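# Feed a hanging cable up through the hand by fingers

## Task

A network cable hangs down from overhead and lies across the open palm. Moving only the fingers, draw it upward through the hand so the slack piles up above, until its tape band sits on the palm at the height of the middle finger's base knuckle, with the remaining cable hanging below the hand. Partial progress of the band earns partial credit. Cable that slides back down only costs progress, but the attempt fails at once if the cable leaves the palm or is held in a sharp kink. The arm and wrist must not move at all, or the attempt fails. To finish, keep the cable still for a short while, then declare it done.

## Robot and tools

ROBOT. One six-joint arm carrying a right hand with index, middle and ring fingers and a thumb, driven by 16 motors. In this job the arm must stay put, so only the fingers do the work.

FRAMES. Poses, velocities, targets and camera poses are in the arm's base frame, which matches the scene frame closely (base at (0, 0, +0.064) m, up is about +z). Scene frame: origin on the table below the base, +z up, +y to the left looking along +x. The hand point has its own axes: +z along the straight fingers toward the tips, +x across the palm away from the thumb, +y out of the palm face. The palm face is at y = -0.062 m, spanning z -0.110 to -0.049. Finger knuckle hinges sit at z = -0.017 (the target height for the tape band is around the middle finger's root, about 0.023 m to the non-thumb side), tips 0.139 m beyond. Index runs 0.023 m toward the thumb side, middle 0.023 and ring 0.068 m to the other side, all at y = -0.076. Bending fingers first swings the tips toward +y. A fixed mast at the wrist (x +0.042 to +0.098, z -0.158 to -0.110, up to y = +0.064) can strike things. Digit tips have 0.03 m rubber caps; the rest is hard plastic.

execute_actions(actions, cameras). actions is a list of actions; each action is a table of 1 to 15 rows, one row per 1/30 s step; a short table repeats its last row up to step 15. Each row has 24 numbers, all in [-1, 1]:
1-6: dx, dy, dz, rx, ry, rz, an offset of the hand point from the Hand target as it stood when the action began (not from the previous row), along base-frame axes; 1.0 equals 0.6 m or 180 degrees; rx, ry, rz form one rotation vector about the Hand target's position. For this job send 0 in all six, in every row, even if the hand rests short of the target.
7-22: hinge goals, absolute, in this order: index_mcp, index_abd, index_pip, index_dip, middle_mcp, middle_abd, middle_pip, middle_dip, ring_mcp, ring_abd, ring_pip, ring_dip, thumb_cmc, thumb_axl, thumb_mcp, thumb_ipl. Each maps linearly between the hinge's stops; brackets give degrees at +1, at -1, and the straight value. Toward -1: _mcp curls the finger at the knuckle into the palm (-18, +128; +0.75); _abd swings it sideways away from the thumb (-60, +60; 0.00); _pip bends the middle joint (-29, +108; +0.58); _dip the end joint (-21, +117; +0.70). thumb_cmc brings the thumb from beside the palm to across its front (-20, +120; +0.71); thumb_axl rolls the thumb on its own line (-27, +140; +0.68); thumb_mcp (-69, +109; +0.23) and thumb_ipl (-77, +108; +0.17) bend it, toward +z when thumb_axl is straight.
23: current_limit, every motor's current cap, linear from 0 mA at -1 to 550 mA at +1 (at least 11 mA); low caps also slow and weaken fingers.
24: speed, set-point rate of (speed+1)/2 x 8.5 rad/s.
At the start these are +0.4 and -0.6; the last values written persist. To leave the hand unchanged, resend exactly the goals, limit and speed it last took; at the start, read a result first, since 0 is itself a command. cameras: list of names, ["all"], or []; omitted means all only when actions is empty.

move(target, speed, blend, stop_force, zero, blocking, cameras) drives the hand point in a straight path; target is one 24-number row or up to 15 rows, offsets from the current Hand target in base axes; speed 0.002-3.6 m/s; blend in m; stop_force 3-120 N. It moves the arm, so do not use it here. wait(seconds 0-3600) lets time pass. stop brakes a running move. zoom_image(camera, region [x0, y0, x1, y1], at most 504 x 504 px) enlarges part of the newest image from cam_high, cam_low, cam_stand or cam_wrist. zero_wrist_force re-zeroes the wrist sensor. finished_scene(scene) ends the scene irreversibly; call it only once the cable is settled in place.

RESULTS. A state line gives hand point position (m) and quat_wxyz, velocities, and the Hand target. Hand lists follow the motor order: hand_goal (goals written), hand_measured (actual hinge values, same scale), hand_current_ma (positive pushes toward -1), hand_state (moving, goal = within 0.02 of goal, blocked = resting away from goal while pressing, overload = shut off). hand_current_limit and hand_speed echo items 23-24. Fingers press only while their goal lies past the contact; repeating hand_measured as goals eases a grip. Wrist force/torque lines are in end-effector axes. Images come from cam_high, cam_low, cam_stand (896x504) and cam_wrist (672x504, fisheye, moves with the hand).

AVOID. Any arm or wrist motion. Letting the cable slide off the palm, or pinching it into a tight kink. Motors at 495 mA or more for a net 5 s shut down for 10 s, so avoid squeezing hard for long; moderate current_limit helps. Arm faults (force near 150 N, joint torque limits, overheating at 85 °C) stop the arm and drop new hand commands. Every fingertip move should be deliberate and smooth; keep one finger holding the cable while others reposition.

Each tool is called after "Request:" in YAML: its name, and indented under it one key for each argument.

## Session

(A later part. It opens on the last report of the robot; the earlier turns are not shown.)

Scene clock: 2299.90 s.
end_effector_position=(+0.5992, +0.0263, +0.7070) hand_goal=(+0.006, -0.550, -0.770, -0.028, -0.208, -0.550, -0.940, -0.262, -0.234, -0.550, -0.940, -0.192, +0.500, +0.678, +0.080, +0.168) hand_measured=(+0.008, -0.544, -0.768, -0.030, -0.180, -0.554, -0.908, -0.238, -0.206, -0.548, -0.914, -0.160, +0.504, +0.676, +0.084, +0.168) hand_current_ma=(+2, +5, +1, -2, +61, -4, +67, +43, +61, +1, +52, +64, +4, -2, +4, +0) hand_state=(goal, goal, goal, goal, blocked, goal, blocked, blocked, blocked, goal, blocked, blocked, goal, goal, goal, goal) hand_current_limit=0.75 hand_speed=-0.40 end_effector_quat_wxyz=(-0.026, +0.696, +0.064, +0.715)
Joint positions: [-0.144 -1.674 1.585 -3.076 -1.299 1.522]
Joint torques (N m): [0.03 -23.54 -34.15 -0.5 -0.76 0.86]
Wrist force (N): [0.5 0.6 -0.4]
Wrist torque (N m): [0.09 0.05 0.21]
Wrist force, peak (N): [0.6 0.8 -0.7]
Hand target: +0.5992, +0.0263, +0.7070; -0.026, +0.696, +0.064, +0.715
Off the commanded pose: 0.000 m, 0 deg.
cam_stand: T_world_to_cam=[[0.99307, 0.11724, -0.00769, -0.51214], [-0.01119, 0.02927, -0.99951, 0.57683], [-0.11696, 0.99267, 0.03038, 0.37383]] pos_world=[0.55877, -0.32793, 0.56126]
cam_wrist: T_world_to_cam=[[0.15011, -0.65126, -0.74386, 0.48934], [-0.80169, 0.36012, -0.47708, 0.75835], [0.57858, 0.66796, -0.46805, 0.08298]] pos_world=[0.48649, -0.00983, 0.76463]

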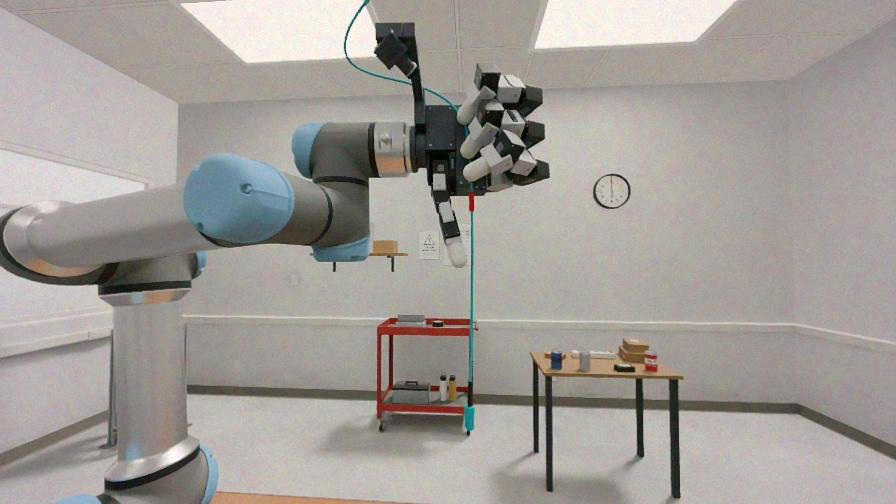

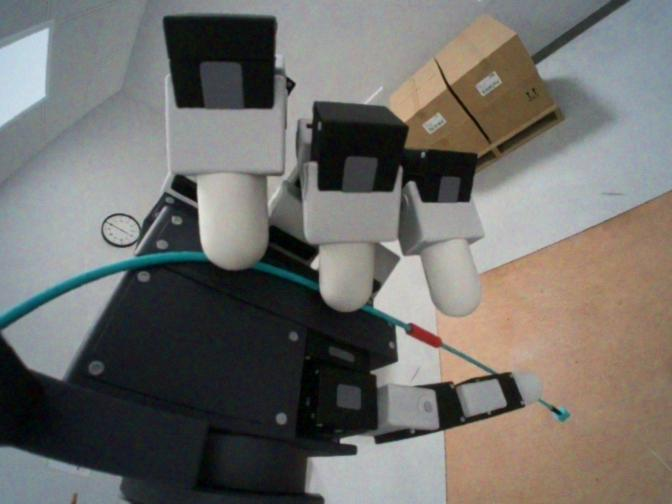

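Request:
execute_actions:
  actions:
    - [[0,0,0,0,0,0,0.005,-0.55,-0.77,-0.028,-0.232,-0.55,-0.94,-0.205,-0.252,-0.55,-0.94,-0.158,0.5,0.678,0.079,0.168,0.75,-0.8]]
    - [[0,0,0,0,0,0,0.005,-0.55,-0.77,-0.028,-0.232,-0.55,-0.94,-0.205,-0.252,-0.55,-0.94,-0.158,0.5,0.678,0.079,0.168,0.75,-0.8]]
  cameras: ["cam_stand", "cam_wrist"]

Request:
zoom_image:
  camera: "cam_stand"
  region: [410, 50, 570, 230]

Request:
zoom_image:
  camera: "cam_wrist"
  region: [120, 180, 480, 420]

Scene clock: 2316.73 s.
end_effector_position=(+0.5992, +0.0263, +0.7070) hand_goal=(+0.006, -0.550, -0.770, -0.028, -0.232, -0.550, -0.940, -0.204, -0.252, -0.550, -0.940, -0.158, +0.500, +0.678, +0.080, +0.168) hand_measured=(+0.008, -0.544, -0.768, -0.030, -0.196, -0.556, -0.908, -0.204, -0.216, -0.554, -0.914, -0.146, +0.504, +0.676, +0.084, +0.168) hand_current_ma=(+2, +5, +1, -2, +83, -6, +65, +0, +88, -4, +52, +16, +4, -2, +4, +0) hand_state=(goal, goal, goal, goal, blocked, goal, blocked, goal, blocked, goal, blocked, goal, goal, goal, goal, goal) hand_current_limit=0.75 hand_speed=-0.80 end_effector_quat_wxyz=(-0.026, +0.696, +0.064, +0.715)
Joint positions: [-0.144 -1.674 1.585 -3.076 -1.299 1.522]
Joint torques (N m): [0.09 -24.67 -33.15 -0.39 -0.89 0.84]
Wrist force (N): [0.1 0.3 -0.4]
Wrist torque (N m): [0.04 0.10 0.18]
Wrist force, peak (N): [0.7 0.7 -0.5]
Hand target: +0.5992, +0.0263, +0.7070; -0.026, +0.696, +0.064, +0.715
Off the commanded pose: 0.000 m, 0 deg.
cam_stand: T_world_to_cam=[[0.99307, 0.11724, -0.00769, -0.51214], [-0.01119, 0.02927, -0.99951, 0.57683], [-0.11696, 0.99267, 0.03038, 0.37383]] pos_world=[0.55877, -0.32793, 0.56126]
cam_wrist: T_world_to_cam=[[0.15011, -0.65126, -0.74386, 0.48934], [-0.80169, 0.36012, -0.47708, 0.75835], [0.57858, 0.66796, -0.46805, 0.08298]] pos_world=[0.48649, -0.00983, 0.76463]

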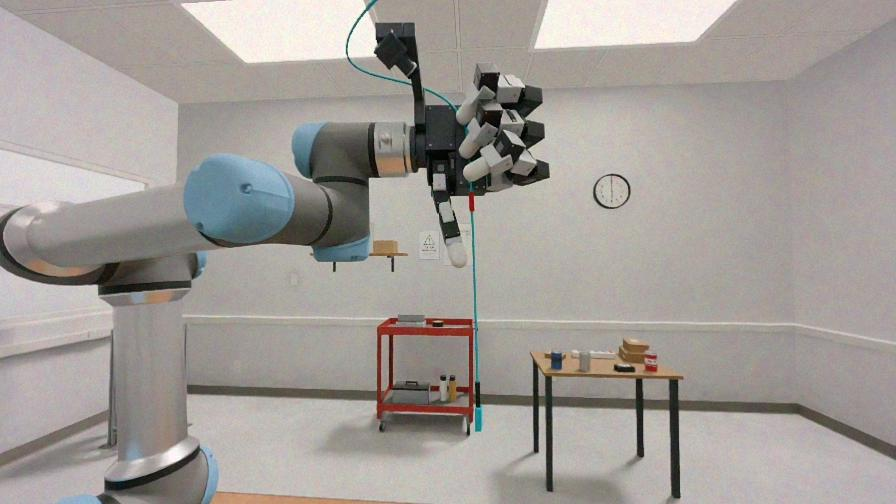

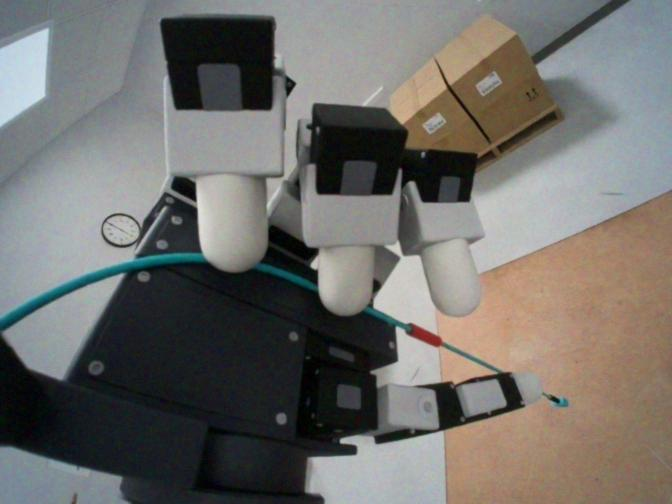

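Scaled by 2.800 from the camera's image (finer frame: 1280x720).

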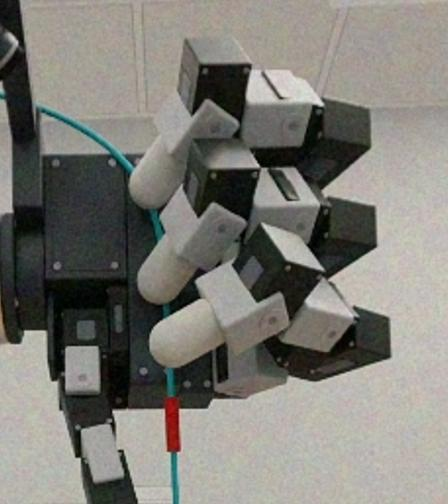

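Scaled by 1.400 from the camera's image (finer frame: 960x720).

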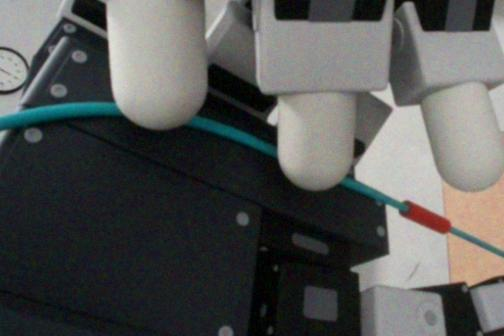

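Request:
execute_actions:
  actions:
    - [[0,0,0,0,0,0,0.044,-0.55,-0.77,-0.082,-0.232,-0.55,-0.94,-0.205,-0.252,-0.55,-0.94,-0.158,0.5,0.678,0.079,0.168,0.75,-0.4]]
    - [[0,0,0,0,0,0,-0.195,-0.55,-0.94,-0.27,-0.232,-0.55,-0.94,-0.205,-0.252,-0.55,-0.94,-0.158,0.5,0.678,0.079,0.168,0.75,-0.6]]
    - [[0,0,0,0,0,0,-0.195,-0.55,-0.94,-0.27,-0.232,-0.55,-0.94,-0.205,-0.252,-0.55,-0.94,-0.158,0.5,0.678,0.079,0.168,0.75,-0.65]]
  cameras: ["cam_stand", "cam_wrist"]

Request:
zoom_image:
  camera: "cam_stand"
  region: [410, 50, 570, 230]

Request:
zoom_image:
  camera: "cam_wrist"
  region: [120, 180, 480, 420]

Scene clock: 2332.23 s.
end_effector_position=(+0.5992, +0.0263, +0.7070) hand_goal=(-0.194, -0.550, -0.940, -0.270, -0.232, -0.550, -0.940, -0.204, -0.252, -0.550, -0.940, -0.158, +0.500, +0.678, +0.080, +0.168) hand_measured=(-0.160, -0.556, -0.918, -0.258, -0.198, -0.558, -0.908, -0.202, -0.216, -0.556, -0.914, -0.146, +0.504, +0.676, +0.084, +0.168) hand_current_ma=(+77, -5, +41, +18, +76, -7, +65, +1, +86, -5, +52, +17, +4, -2, +4, +0) hand_state=(blocked, goal, blocked, goal, blocked, goal, blocked, goal, blocked, goal, blocked, goal, goal, goal, goal, goal) hand_current_limit=0.75 hand_speed=-0.65 end_effector_quat_wxyz=(-0.026, +0.696, +0.064, +0.715)
Joint positions: [-0.144 -1.674 1.585 -3.076 -1.299 1.522]
Joint torques (N m): [0.43 -25.46 -32.86 -0.53 -1.01 0.76]
Wrist force (N): [0.2 0.5 -0.6]
Wrist torque (N m): [0.08 0.10 0.19]
Wrist force, peak (N): [0.6 0.7 -0.8]
Hand target: +0.5992, +0.0263, +0.7070; -0.026, +0.696, +0.064, +0.715
Off the commanded pose: 0.000 m, 0 deg.
cam_stand: T_world_to_cam=[[0.99307, 0.11724, -0.00769, -0.51214], [-0.01119, 0.02927, -0.99951, 0.57683], [-0.11696, 0.99267, 0.03038, 0.37383]] pos_world=[0.55877, -0.32793, 0.56126]
cam_wrist: T_world_to_cam=[[0.15011, -0.65126, -0.74386, 0.48934], [-0.80169, 0.36012, -0.47708, 0.75835], [0.57858, 0.66796, -0.46805, 0.08298]] pos_world=[0.48649, -0.00983, 0.76463]

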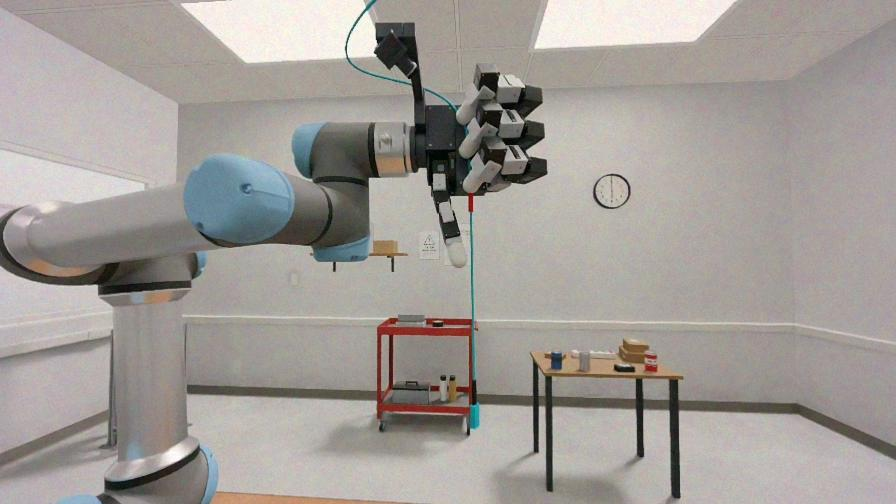

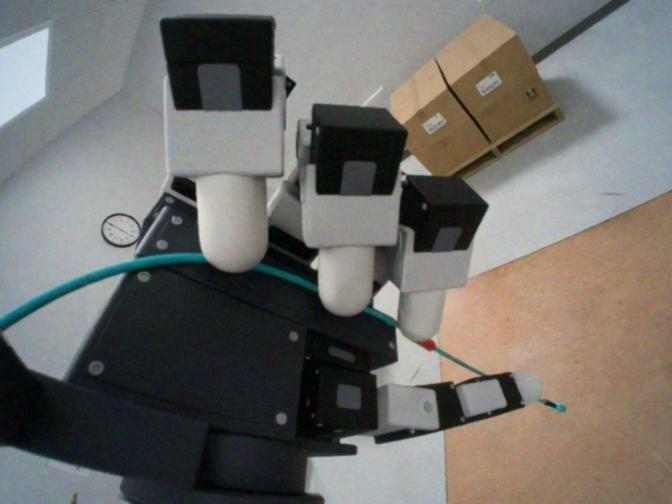

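Scaled by 2.800 from the camera's image (finer frame: 1280x720).

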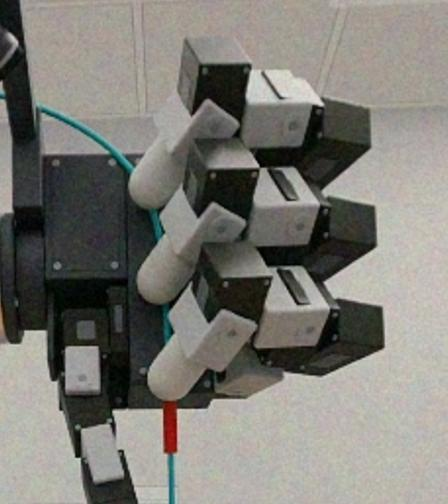

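Scaled by 1.400 from the camera's image (finer frame: 960x720).

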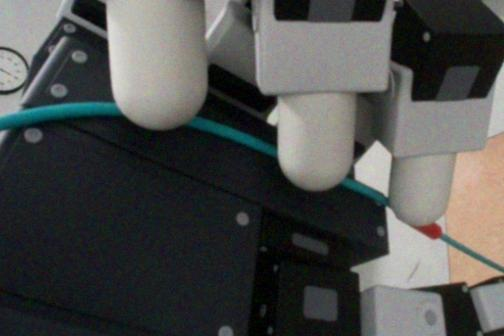

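Request:
execute_actions:
  actions:
    - [[0,0,0,0,0,0,-0.195,-0.55,-0.94,-0.27,-0.01,-0.55,-0.75,0.0,-0.252,-0.55,-0.94,-0.158,0.5,0.678,0.079,0.168,0.75,-0.4]]
    - [[0,0,0,0,0,0,-0.195,-0.55,-0.94,-0.27,0.022,-0.55,-0.77,-0.052,-0.252,-0.55,-0.94,-0.158,0.5,0.678,0.079,0.168,0.75,-0.4]]
    - [[0,0,0,0,0,0,-0.195,-0.55,-0.94,-0.27,-0.21,-0.55,-0.94,-0.255,-0.252,-0.55,-0.94,-0.158,0.5,0.678,0.079,0.168,0.75,-0.6]]
    - [[0,0,0,0,0,0,-0.195,-0.55,-0.94,-0.27,-0.21,-0.55,-0.94,-0.255,-0.252,-0.55,-0.94,-0.158,0.5,0.678,0.079,0.168,0.75,-0.65]]
  cameras: ["cam_stand", "cam_wrist"]

Request:
zoom_image:
  camera: "cam_stand"
  region: [410, 50, 570, 230]

Request:
zoom_image:
  camera: "cam_wrist"
  region: [120, 180, 480, 420]

Scene clock: 2341.50 s.
end_effector_position=(+0.5992, +0.0263, +0.7070) hand_goal=(-0.194, -0.550, -0.940, -0.270, -0.210, -0.550, -0.940, -0.254, -0.252, -0.550, -0.940, -0.158, +0.500, +0.678, +0.080, +0.168) hand_measured=(-0.162, -0.558, -0.918, -0.258, -0.168, -0.558, -0.914, -0.236, -0.216, -0.556, -0.914, -0.146, +0.504, +0.676, +0.084, +0.168) hand_current_ma=(+75, -7, +41, +18, +105, -10, +49, +33, +86, -5, +52, +17, +4, -2, +4, +0) hand_state=(blocked, goal, blocked, goal, blocked, goal, blocked, goal, blocked, goal, blocked, goal, goal, goal, goal, goal) hand_current_limit=0.75 hand_speed=-0.65 end_effector_quat_wxyz=(-0.026, +0.696, +0.064, +0.715)
Joint positions: [-0.144 -1.674 1.585 -3.076 -1.299 1.522]
Joint torques (N m): [0.83 -25.6 -32.35 -0.62 -1.15 0.76]
Wrist force (N): [0.6 0.6 -0.6]
Wrist torque (N m): [0.09 0.07 0.21]
Wrist force, peak (N): [0.8 0.7 -0.6]
Hand target: +0.5992, +0.0263, +0.7070; -0.026, +0.696, +0.064, +0.715
Off the commanded pose: 0.000 m, 0 deg.
cam_stand: T_world_to_cam=[[0.99307, 0.11724, -0.00769, -0.51214], [-0.01119, 0.02927, -0.99951, 0.57683], [-0.11696, 0.99267, 0.03038, 0.37383]] pos_world=[0.55877, -0.32793, 0.56126]
cam_wrist: T_world_to_cam=[[0.15011, -0.65126, -0.74386, 0.48934], [-0.80169, 0.36012, -0.47708, 0.75835], [0.57858, 0.66796, -0.46805, 0.08298]] pos_world=[0.48649, -0.00983, 0.76463]

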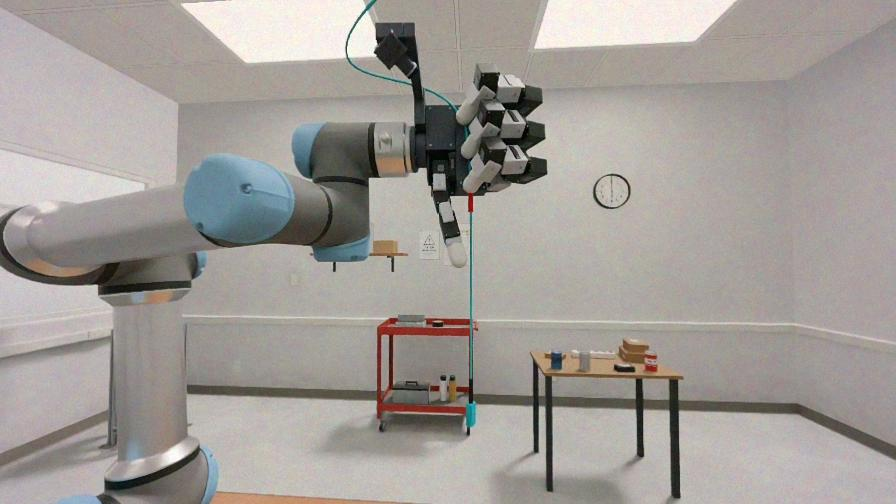

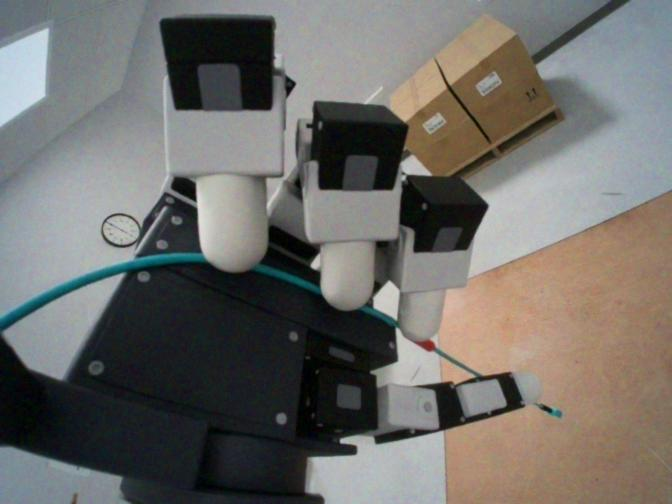

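Scaled by 2.800 from the camera's image (finer frame: 1280x720).

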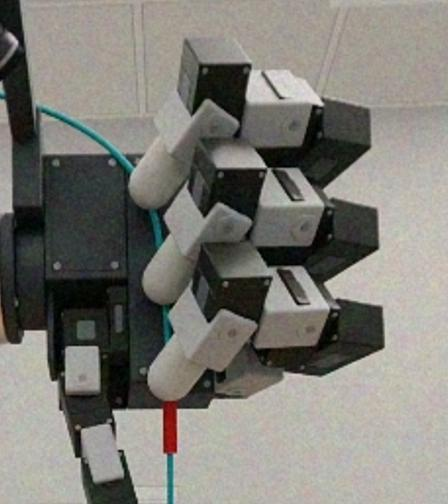

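Scaled by 1.400 from the camera's image (finer frame: 960x720).

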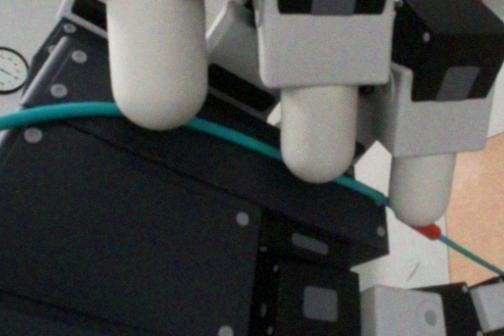

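Request:
execute_actions:
  actions:
    - [[0,0,0,0,0,0,-0.197,0.18,-0.94,-0.275,-0.212,0.23,-0.94,-0.243,-0.24,0.28,-0.94,-0.184,0.5,0.678,0.079,0.168,0.75,-0.7]]
    - [[0,0,0,0,0,0,-0.197,0.18,-0.94,-0.275,-0.212,0.23,-0.94,-0.243,-0.24,0.28,-0.94,-0.184,0.5,0.678,0.079,0.168,0.75,-0.7]]
  cameras: ["cam_stand", "cam_wrist"]

Request:
zoom_image:
  camera: "cam_stand"
  region: [410, 50, 570, 230]

Request:
zoom_image:
  camera: "cam_wrist"
  region: [120, 180, 480, 420]

Scene clock: 2349.50 s.
end_effector_position=(+0.5992, +0.0263, +0.7070) hand_goal=(-0.196, +0.180, -0.940, -0.274, -0.212, +0.230, -0.940, -0.242, -0.240, +0.280, -0.940, -0.184, +0.500, +0.678, +0.080, +0.168) hand_measured=(-0.154, +0.136, -0.860, -0.246, -0.164, +0.182, -0.866, -0.222, -0.198, +0.264, -0.882, -0.160, +0.504, +0.676, +0.084, +0.168) hand_current_ma=(+107, -87, +232, +54, +126, -98, +210, +36, +101, -20, +150, +45, +4, -2, +4, +0) hand_state=(blocked, blocked, blocked, blocked, blocked, blocked, blocked, blocked, blocked, goal, blocked, blocked, goal, goal, goal, goal) hand_current_limit=0.75 hand_speed=-0.70 end_effector_quat_wxyz=(-0.026, +0.696, +0.064, +0.715)
Joint positions: [-0.144 -1.674 1.585 -3.076 -1.299 1.522]
Joint torques (N m): [0.52 -25.71 -32.87 -0.65 -1.09 0.68]
Wrist force (N): [0.5 0.6 -0.5]
Wrist torque (N m): [0.09 0.07 0.21]
Wrist force, peak (N): [0.8 0.7 -0.7]
Hand target: +0.5992, +0.0263, +0.7070; -0.026, +0.696, +0.064, +0.715
Off the commanded pose: 0.000 m, 0 deg.
cam_stand: T_world_to_cam=[[0.99307, 0.11724, -0.00769, -0.51214], [-0.01119, 0.02927, -0.99951, 0.57683], [-0.11696, 0.99267, 0.03038, 0.37383]] pos_world=[0.55877, -0.32793, 0.56126]
cam_wrist: T_world_to_cam=[[0.15011, -0.65126, -0.74386, 0.48934], [-0.80169, 0.36012, -0.47708, 0.75835], [0.57858, 0.66796, -0.46805, 0.08298]] pos_world=[0.48649, -0.00983, 0.76463]

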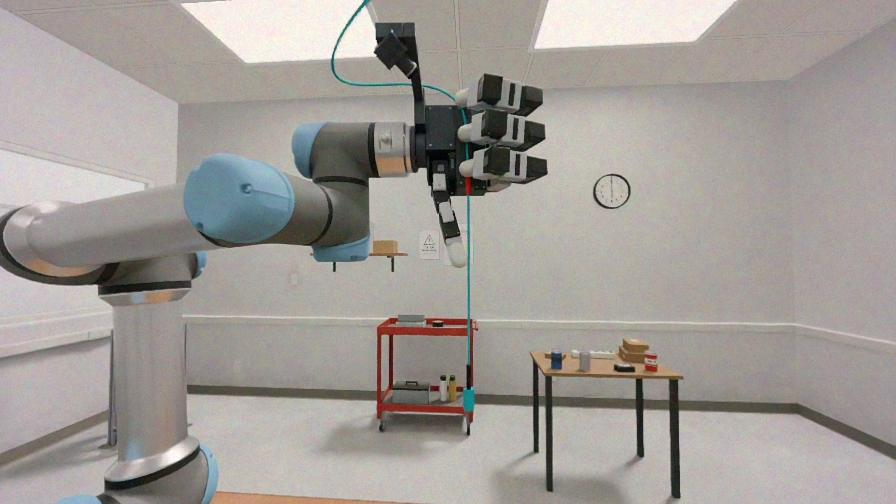

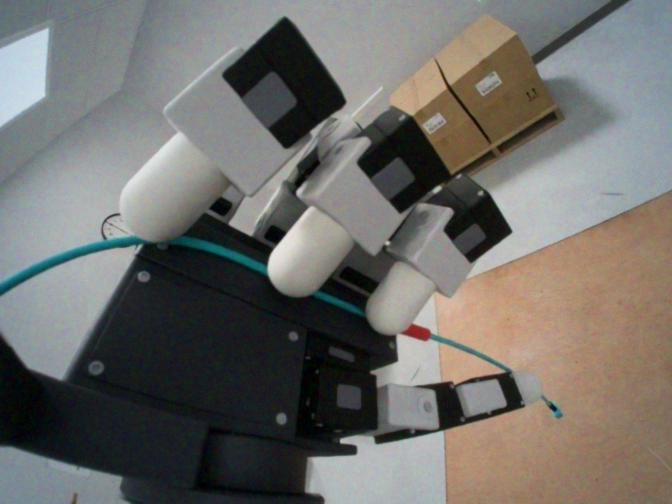

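Scaled by 2.800 from the camera's image (finer frame: 1280x720).

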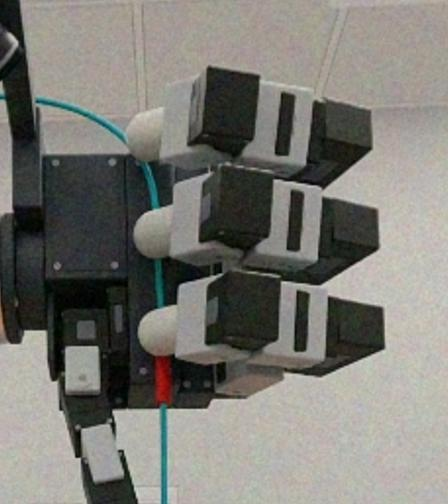

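Scaled by 1.400 from the camera's image (finer frame: 960x720).

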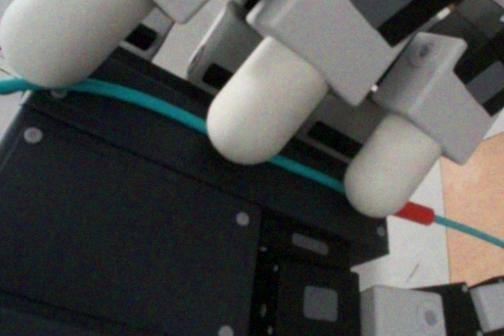

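Request:
execute_actions:
  actions:
    - [[0,0,0,0,0,0,-0.197,0.18,-0.94,-0.275,-0.212,0.23,-0.94,-0.243,-0.05,-0.2,-0.74,0.05,0.5,0.678,0.079,0.168,0.75,-0.4]]
    - [[0,0,0,0,0,0,-0.197,0.18,-0.94,-0.275,-0.212,0.23,-0.94,-0.243,-0.048,-0.55,-0.77,0.038,0.5,0.678,0.079,0.168,0.75,-0.4]]
    - [[0,0,0,0,0,0,-0.197,0.18,-0.94,-0.275,-0.212,0.23,-0.94,-0.243,-0.242,-0.55,-0.94,-0.18,0.5,0.678,0.079,0.168,0.75,-0.6]]
    - [[0,0,0,0,0,0,-0.197,0.18,-0.94,-0.275,-0.212,0.23,-0.94,-0.243,-0.242,-0.55,-0.94,-0.18,0.5,0.678,0.079,0.168,0.75,-0.65]]
    - [[0,0,0,0,0,0,-0.197,0.18,-0.94,-0.275,0.0,0.0,-0.74,-0.02,-0.242,-0.55,-0.94,-0.18,0.5,0.678,0.079,0.168,0.75,-0.4]]
    - [[0,0,0,0,0,0,-0.197,0.18,-0.94,-0.275,0.0,-0.55,-0.77,-0.022,-0.242,-0.55,-0.94,-0.18,0.5,0.678,0.079,0.168,0.75,-0.4]]
  cameras: ["cam_stand", "cam_wrist"]

Request:
zoom_image:
  camera: "cam_stand"
  region: [410, 50, 570, 230]

Request:
zoom_image:
  camera: "cam_wrist"
  region: [120, 180, 480, 420]

Scene clock: 2367.23 s.
end_effector_position=(+0.5992, +0.0263, +0.7070) hand_goal=(-0.196, +0.180, -0.940, -0.274, +0.000, -0.550, -0.770, -0.022, -0.242, -0.550, -0.940, -0.180, +0.500, +0.678, +0.080, +0.168) hand_measured=(-0.154, +0.136, -0.860, -0.246, -0.002, -0.544, -0.768, -0.022, -0.212, -0.548, -0.914, -0.150, +0.504, +0.676, +0.084, +0.168) hand_current_ma=(+107, -87, +232, +54, -1, +5, +1, +0, +69, +1, +50, +63, +4, -2, +4, +0) hand_state=(blocked, blocked, blocked, blocked, goal, goal, goal, goal, blocked, goal, blocked, blocked, goal, goal, goal, goal) hand_current_limit=0.75 hand_speed=-0.40 end_effector_quat_wxyz=(-0.026, +0.696, +0.064, +0.715)
Joint positions: [-0.144 -1.674 1.585 -3.076 -1.299 1.522]
Joint torques (N m): [1.07 -25.06 -32.67 -0.65 -1.14 0.52]
Wrist force (N): [0.4 0.5 -0.6]
Wrist torque (N m): [0.09 0.07 0.20]
Wrist force, peak (N): [0.8 0.6 -0.6]
Hand target: +0.5992, +0.0263, +0.7070; -0.026, +0.696, +0.064, +0.715
Off the commanded pose: 0.000 m, 0 deg.
cam_stand: T_world_to_cam=[[0.99307, 0.11724, -0.00769, -0.51214], [-0.01119, 0.02927, -0.99951, 0.57683], [-0.11696, 0.99267, 0.03038, 0.37383]] pos_world=[0.55877, -0.32793, 0.56126]
cam_wrist: T_world_to_cam=[[0.15011, -0.65126, -0.74386, 0.48934], [-0.80169, 0.36012, -0.47708, 0.75835], [0.57858, 0.66796, -0.46805, 0.08298]] pos_world=[0.48649, -0.00983, 0.76463]

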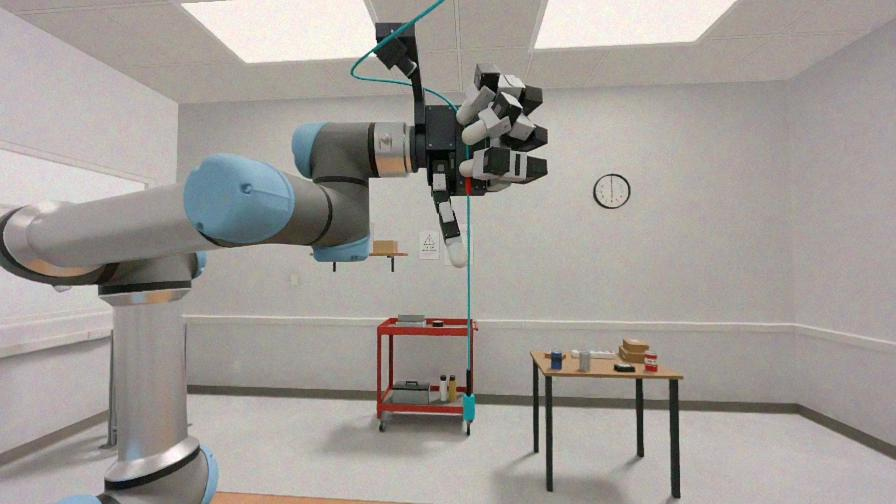

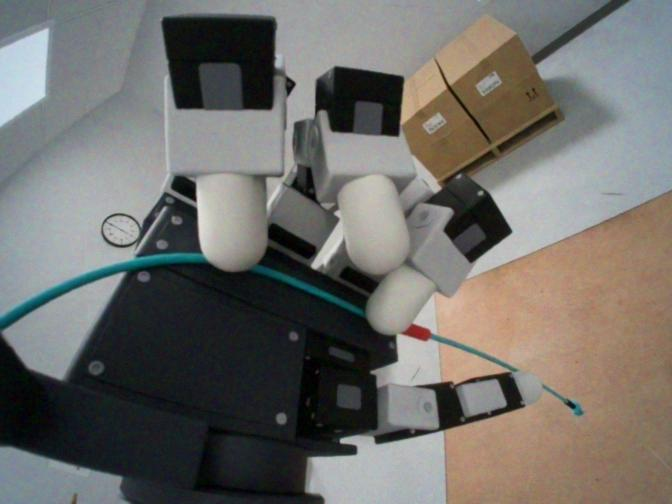

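Scaled by 2.800 from the camera's image (finer frame: 1280x720).

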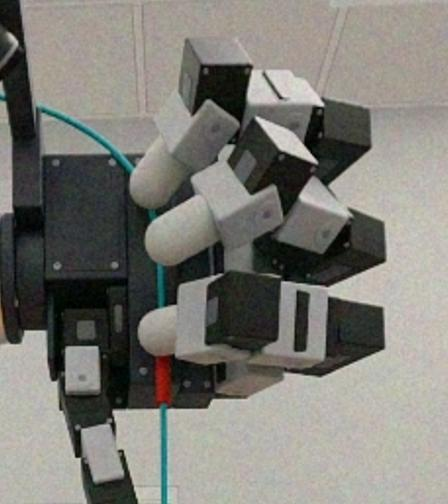

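Scaled by 1.400 from the camera's image (finer frame: 960x720).

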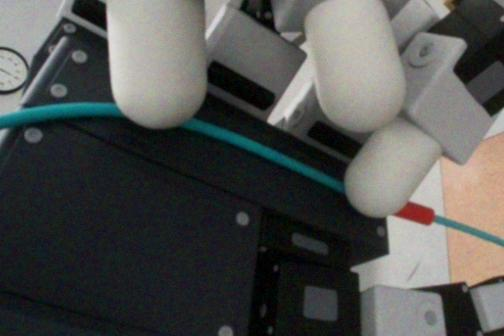

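Request:
execute_actions:
  actions:
    - [[0,0,0,0,0,0,-0.197,0.18,-0.94,-0.275,-0.22,-0.55,-0.94,-0.235,-0.242,-0.55,-0.94,-0.18,0.5,0.678,0.079,0.168,0.75,-0.6]]
    - [[0,0,0,0,0,0,-0.197,0.18,-0.94,-0.275,-0.22,-0.55,-0.94,-0.235,-0.242,-0.55,-0.94,-0.18,0.5,0.678,0.079,0.168,0.75,-0.65]]
    - [[0,0,0,0,0,0,0.02,0.0,-0.74,-0.04,-0.22,-0.55,-0.94,-0.235,-0.242,-0.55,-0.94,-0.18,0.5,0.678,0.079,0.168,0.75,-0.4]]
    - [[0,0,0,0,0,0,0.01,-0.55,-0.77,-0.03,-0.22,-0.55,-0.94,-0.235,-0.242,-0.55,-0.94,-0.18,0.5,0.678,0.079,0.168,0.75,-0.4]]
  cameras: ["cam_stand", "cam_wrist", "cam_high"]

Request:
zoom_image:
  camera: "cam_stand"
  region: [410, 50, 570, 230]

Request:
zoom_image:
  camera: "cam_wrist"
  region: [120, 180, 480, 420]

Scene clock: 2376.47 s.
end_effector_position=(+0.5992, +0.0263, +0.7070) hand_goal=(+0.010, -0.550, -0.770, -0.030, -0.220, -0.550, -0.940, -0.234, -0.242, -0.550, -0.940, -0.180, +0.500, +0.678, +0.080, +0.168) hand_measured=(+0.012, -0.544, -0.768, -0.032, -0.182, -0.554, -0.910, -0.218, -0.212, -0.548, -0.914, -0.150, +0.504, +0.676, +0.084, +0.168) hand_current_ma=(+2, +5, +1, -2, +92, -2, +59, +28, +69, +1, +51, +63, +4, -2, +4, +0) hand_state=(goal, goal, goal, goal, blocked, goal, blocked, goal, blocked, goal, blocked, blocked, goal, goal, goal, goal) hand_current_limit=0.75 hand_speed=-0.40 end_effector_quat_wxyz=(-0.026, +0.696, +0.064, +0.715)
Joint positions: [-0.144 -1.674 1.585 -3.076 -1.299 1.522]
Joint torques (N m): [0.3 -24.91 -32.73 -0.73 -1.27 0.56]
Wrist force (N): [0.5 0.5 -0.5]
Wrist torque (N m): [0.07 0.07 0.20]
Wrist force, peak (N): [0.6 0.7 -0.7]
Hand target: +0.5992, +0.0263, +0.7070; -0.026, +0.696, +0.064, +0.715
Off the commanded pose: 0.000 m, 0 deg.
cam_stand: T_world_to_cam=[[0.99307, 0.11724, -0.00769, -0.51214], [-0.01119, 0.02927, -0.99951, 0.57683], [-0.11696, 0.99267, 0.03038, 0.37383]] pos_world=[0.55877, -0.32793, 0.56126]
cam_wrist: T_world_to_cam=[[0.15011, -0.65126, -0.74386, 0.48934], [-0.80169, 0.36012, -0.47708, 0.75835], [0.57858, 0.66796, -0.46805, 0.08298]] pos_world=[0.48649, -0.00983, 0.76463]
Images, in order (width x height): cam_high 896x504, cam_stand 896x504, cam_wrist 672x504.

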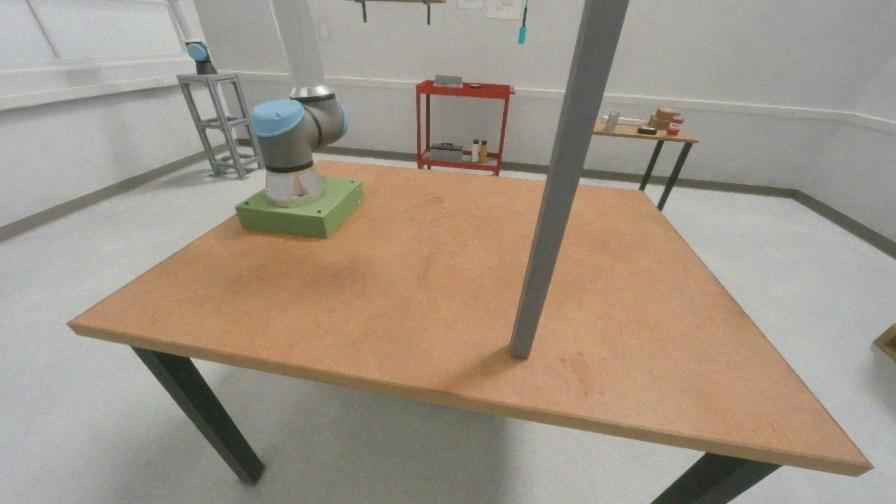

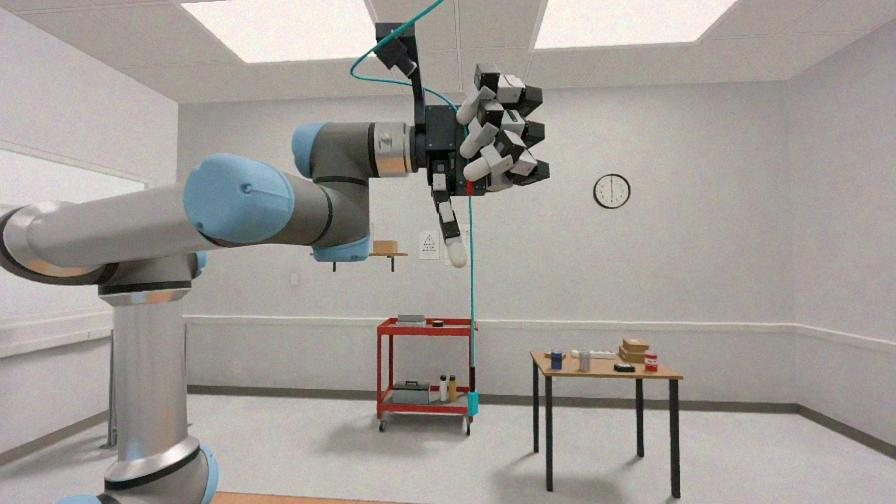

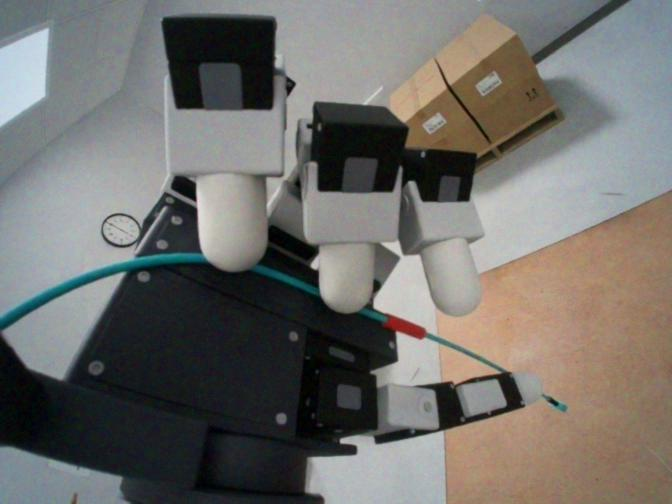

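Scaled by 2.800 from the camera's image (finer frame: 1280x720).

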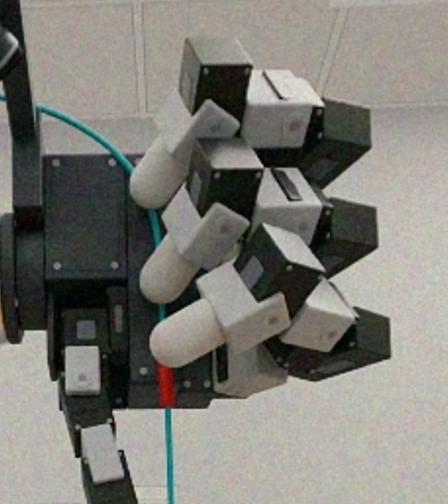

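Scaled by 1.400 from the camera's image (finer frame: 960x720).

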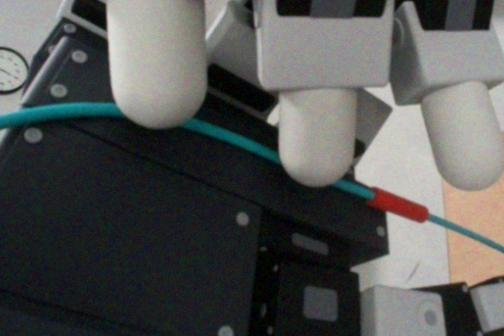

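Request:
execute_actions:
  actions:
    - [[0,0,0,0,0,0,-0.218,-0.55,-0.94,-0.238,-0.22,-0.55,-0.94,-0.235,-0.242,-0.55,-0.94,-0.18,0.5,0.678,0.079,0.168,0.75,-0.6]]
    - [[0,0,0,0,0,0,-0.218,-0.55,-0.94,-0.238,-0.22,-0.55,-0.94,-0.235,-0.242,-0.55,-0.94,-0.18,0.5,0.678,0.079,0.168,0.75,-0.65]]
  cameras: ["cam_stand", "cam_wrist"]

Request:
zoom_image:
  camera: "cam_stand"
  region: [410, 50, 570, 230]

Request:
zoom_image:
  camera: "cam_wrist"
  region: [120, 180, 480, 420]

Scene clock: 2384.27 s.
end_effector_position=(+0.5992, +0.0263, +0.7070) hand_goal=(-0.218, -0.550, -0.940, -0.238, -0.220, -0.550, -0.940, -0.234, -0.242, -0.550, -0.940, -0.180, +0.500, +0.678, +0.080, +0.168) hand_measured=(-0.164, -0.564, -0.894, -0.196, -0.182, -0.558, -0.910, -0.218, -0.212, -0.552, -0.914, -0.150, +0.504, +0.676, +0.084, +0.168) hand_current_ma=(+150, -17, +109, +97, +92, -7, +59, +27, +69, -1, +51, +60, +4, -2, +4, +0) hand_state=(blocked, goal, blocked, blocked, blocked, goal, blocked, goal, blocked, goal, blocked, blocked, goal, goal, goal, goal) hand_current_limit=0.75 hand_speed=-0.65 end_effector_quat_wxyz=(-0.026, +0.696, +0.064, +0.715)
Joint positions: [-0.144 -1.674 1.585 -3.076 -1.299 1.522]
Joint torques (N m): [0.61 -24.5 -32.54 -0.81 -1.32 0.49]
Wrist force (N): [0.6 0.4 -0.3]
Wrist torque (N m): [0.05 0.06 0.21]
Wrist force, peak (N): [0.7 0.6 -0.6]
Hand target: +0.5992, +0.0263, +0.7070; -0.026, +0.696, +0.064, +0.715
Off the commanded pose: 0.000 m, 0 deg.
cam_stand: T_world_to_cam=[[0.99307, 0.11724, -0.00769, -0.51214], [-0.01119, 0.02927, -0.99951, 0.57683], [-0.11696, 0.99267, 0.03038, 0.37383]] pos_world=[0.55877, -0.32793, 0.56126]
cam_wrist: T_world_to_cam=[[0.15011, -0.65126, -0.74386, 0.48934], [-0.80169, 0.36012, -0.47708, 0.75835], [0.57858, 0.66796, -0.46805, 0.08298]] pos_world=[0.48649, -0.00983, 0.76463]

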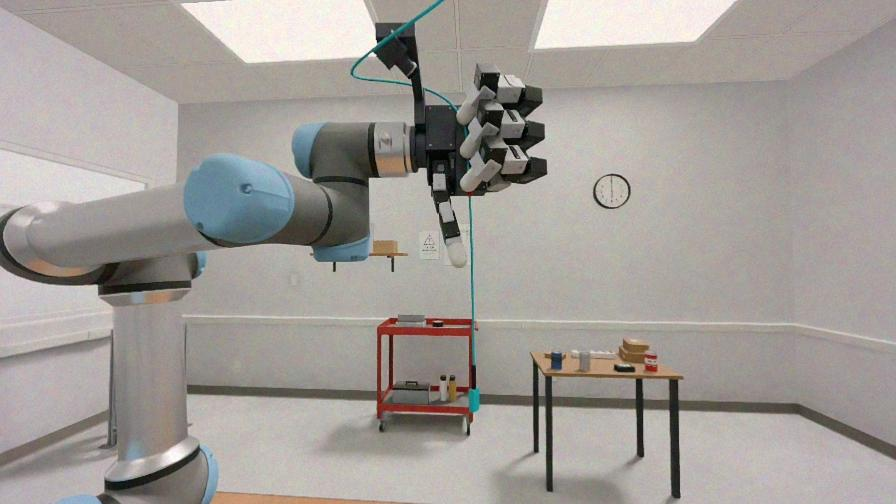

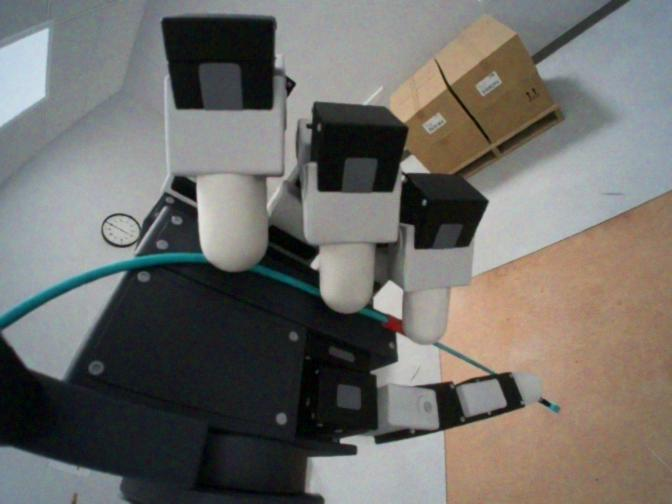

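Scaled by 2.800 from the camera's image (finer frame: 1280x720).

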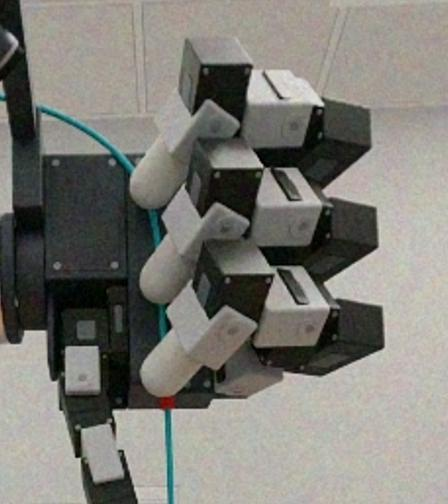

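Scaled by 1.400 from the camera's image (finer frame: 960x720).

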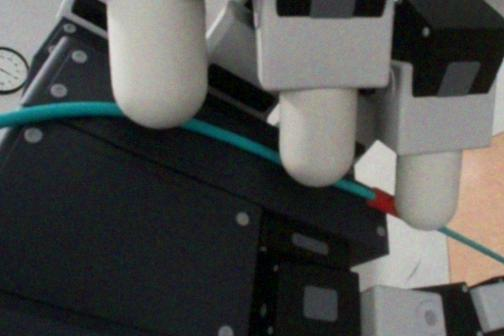

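Request:
execute_actions:
  actions:
    - [[0,0,0,0,0,0,-0.2,0.18,-0.93,-0.262,-0.216,0.23,-0.94,-0.236,-0.24,0.28,-0.94,-0.184,0.5,0.678,0.079,0.168,0.75,-0.7]]
    - [[0,0,0,0,0,0,-0.2,0.18,-0.93,-0.262,-0.216,0.23,-0.94,-0.236,-0.24,0.28,-0.94,-0.184,0.5,0.678,0.079,0.168,0.75,-0.7]]
  cameras: ["cam_stand", "cam_wrist"]

Request:
zoom_image:
  camera: "cam_stand"
  region: [410, 50, 570, 230]

Request:
zoom_image:
  camera: "cam_wrist"
  region: [120, 180, 480, 420]

Scene clock: 2394.10 s.
end_effector_position=(+0.5992, +0.0263, +0.7070) hand_goal=(-0.200, +0.180, -0.930, -0.262, -0.216, +0.230, -0.940, -0.236, -0.240, +0.280, -0.940, -0.184, +0.500, +0.678, +0.080, +0.168) hand_measured=(-0.156, +0.124, -0.838, -0.212, -0.164, +0.182, -0.866, -0.216, -0.200, +0.262, -0.878, -0.158, +0.504, +0.676, +0.084, +0.168) hand_current_ma=(+113, -116, +285, +123, +138, -99, +208, +33, +101, -24, +161, +50, +4, -2, +4, +0) hand_state=(blocked, blocked, blocked, blocked, blocked, blocked, blocked, goal, blocked, goal, blocked, blocked, goal, goal, goal, goal) hand_current_limit=0.75 hand_speed=-0.70 end_effector_quat_wxyz=(-0.026, +0.696, +0.064, +0.715)
Joint positions: [-0.144 -1.674 1.585 -3.076 -1.299 1.522]
Joint torques (N m): [1.12 -24.21 -32.19 -0.86 -1.35 0.49]
Wrist force (N): [0.6 0.5 -0.4]
Wrist torque (N m): [0.06 0.06 0.21]
Wrist force, peak (N): [0.7 0.8 -0.7]
Hand target: +0.5992, +0.0263, +0.7070; -0.026, +0.696, +0.064, +0.715
Off the commanded pose: 0.000 m, 0 deg.
cam_stand: T_world_to_cam=[[0.99307, 0.11724, -0.00769, -0.51214], [-0.01119, 0.02927, -0.99951, 0.57683], [-0.11696, 0.99267, 0.03038, 0.37383]] pos_world=[0.55877, -0.32793, 0.56126]
cam_wrist: T_world_to_cam=[[0.15011, -0.65126, -0.74386, 0.48934], [-0.80169, 0.36012, -0.47708, 0.75835], [0.57858, 0.66796, -0.46805, 0.08298]] pos_world=[0.48649, -0.00983, 0.76463]

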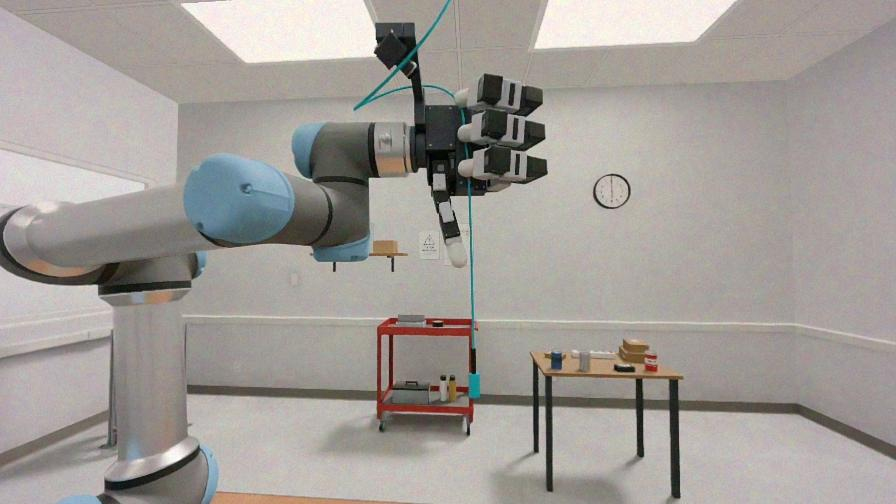

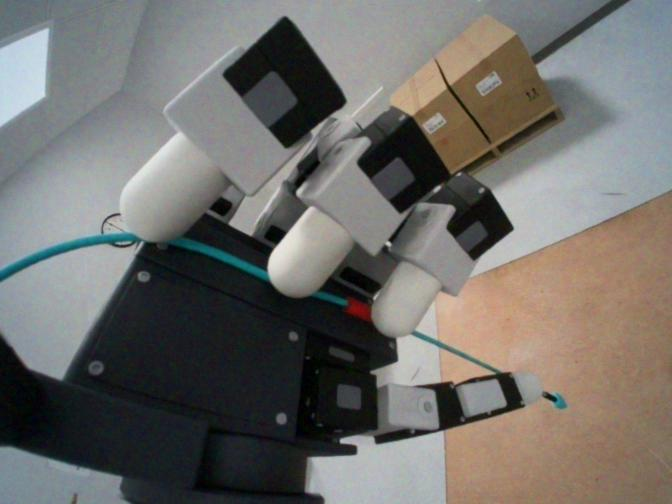

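Scaled by 2.800 from the camera's image (finer frame: 1280x720).

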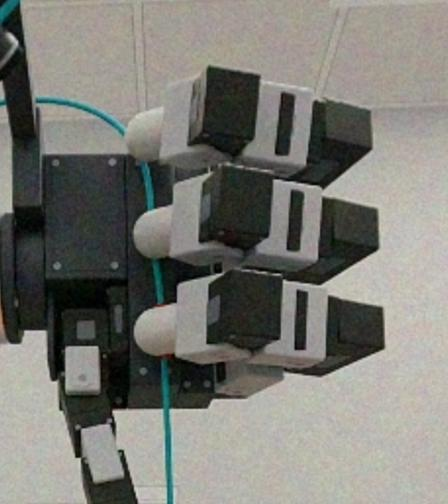

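Scaled by 1.400 from the camera's image (finer frame: 960x720).

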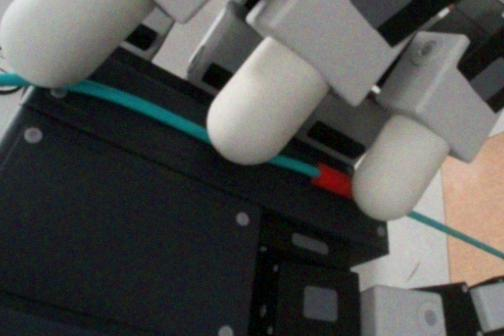

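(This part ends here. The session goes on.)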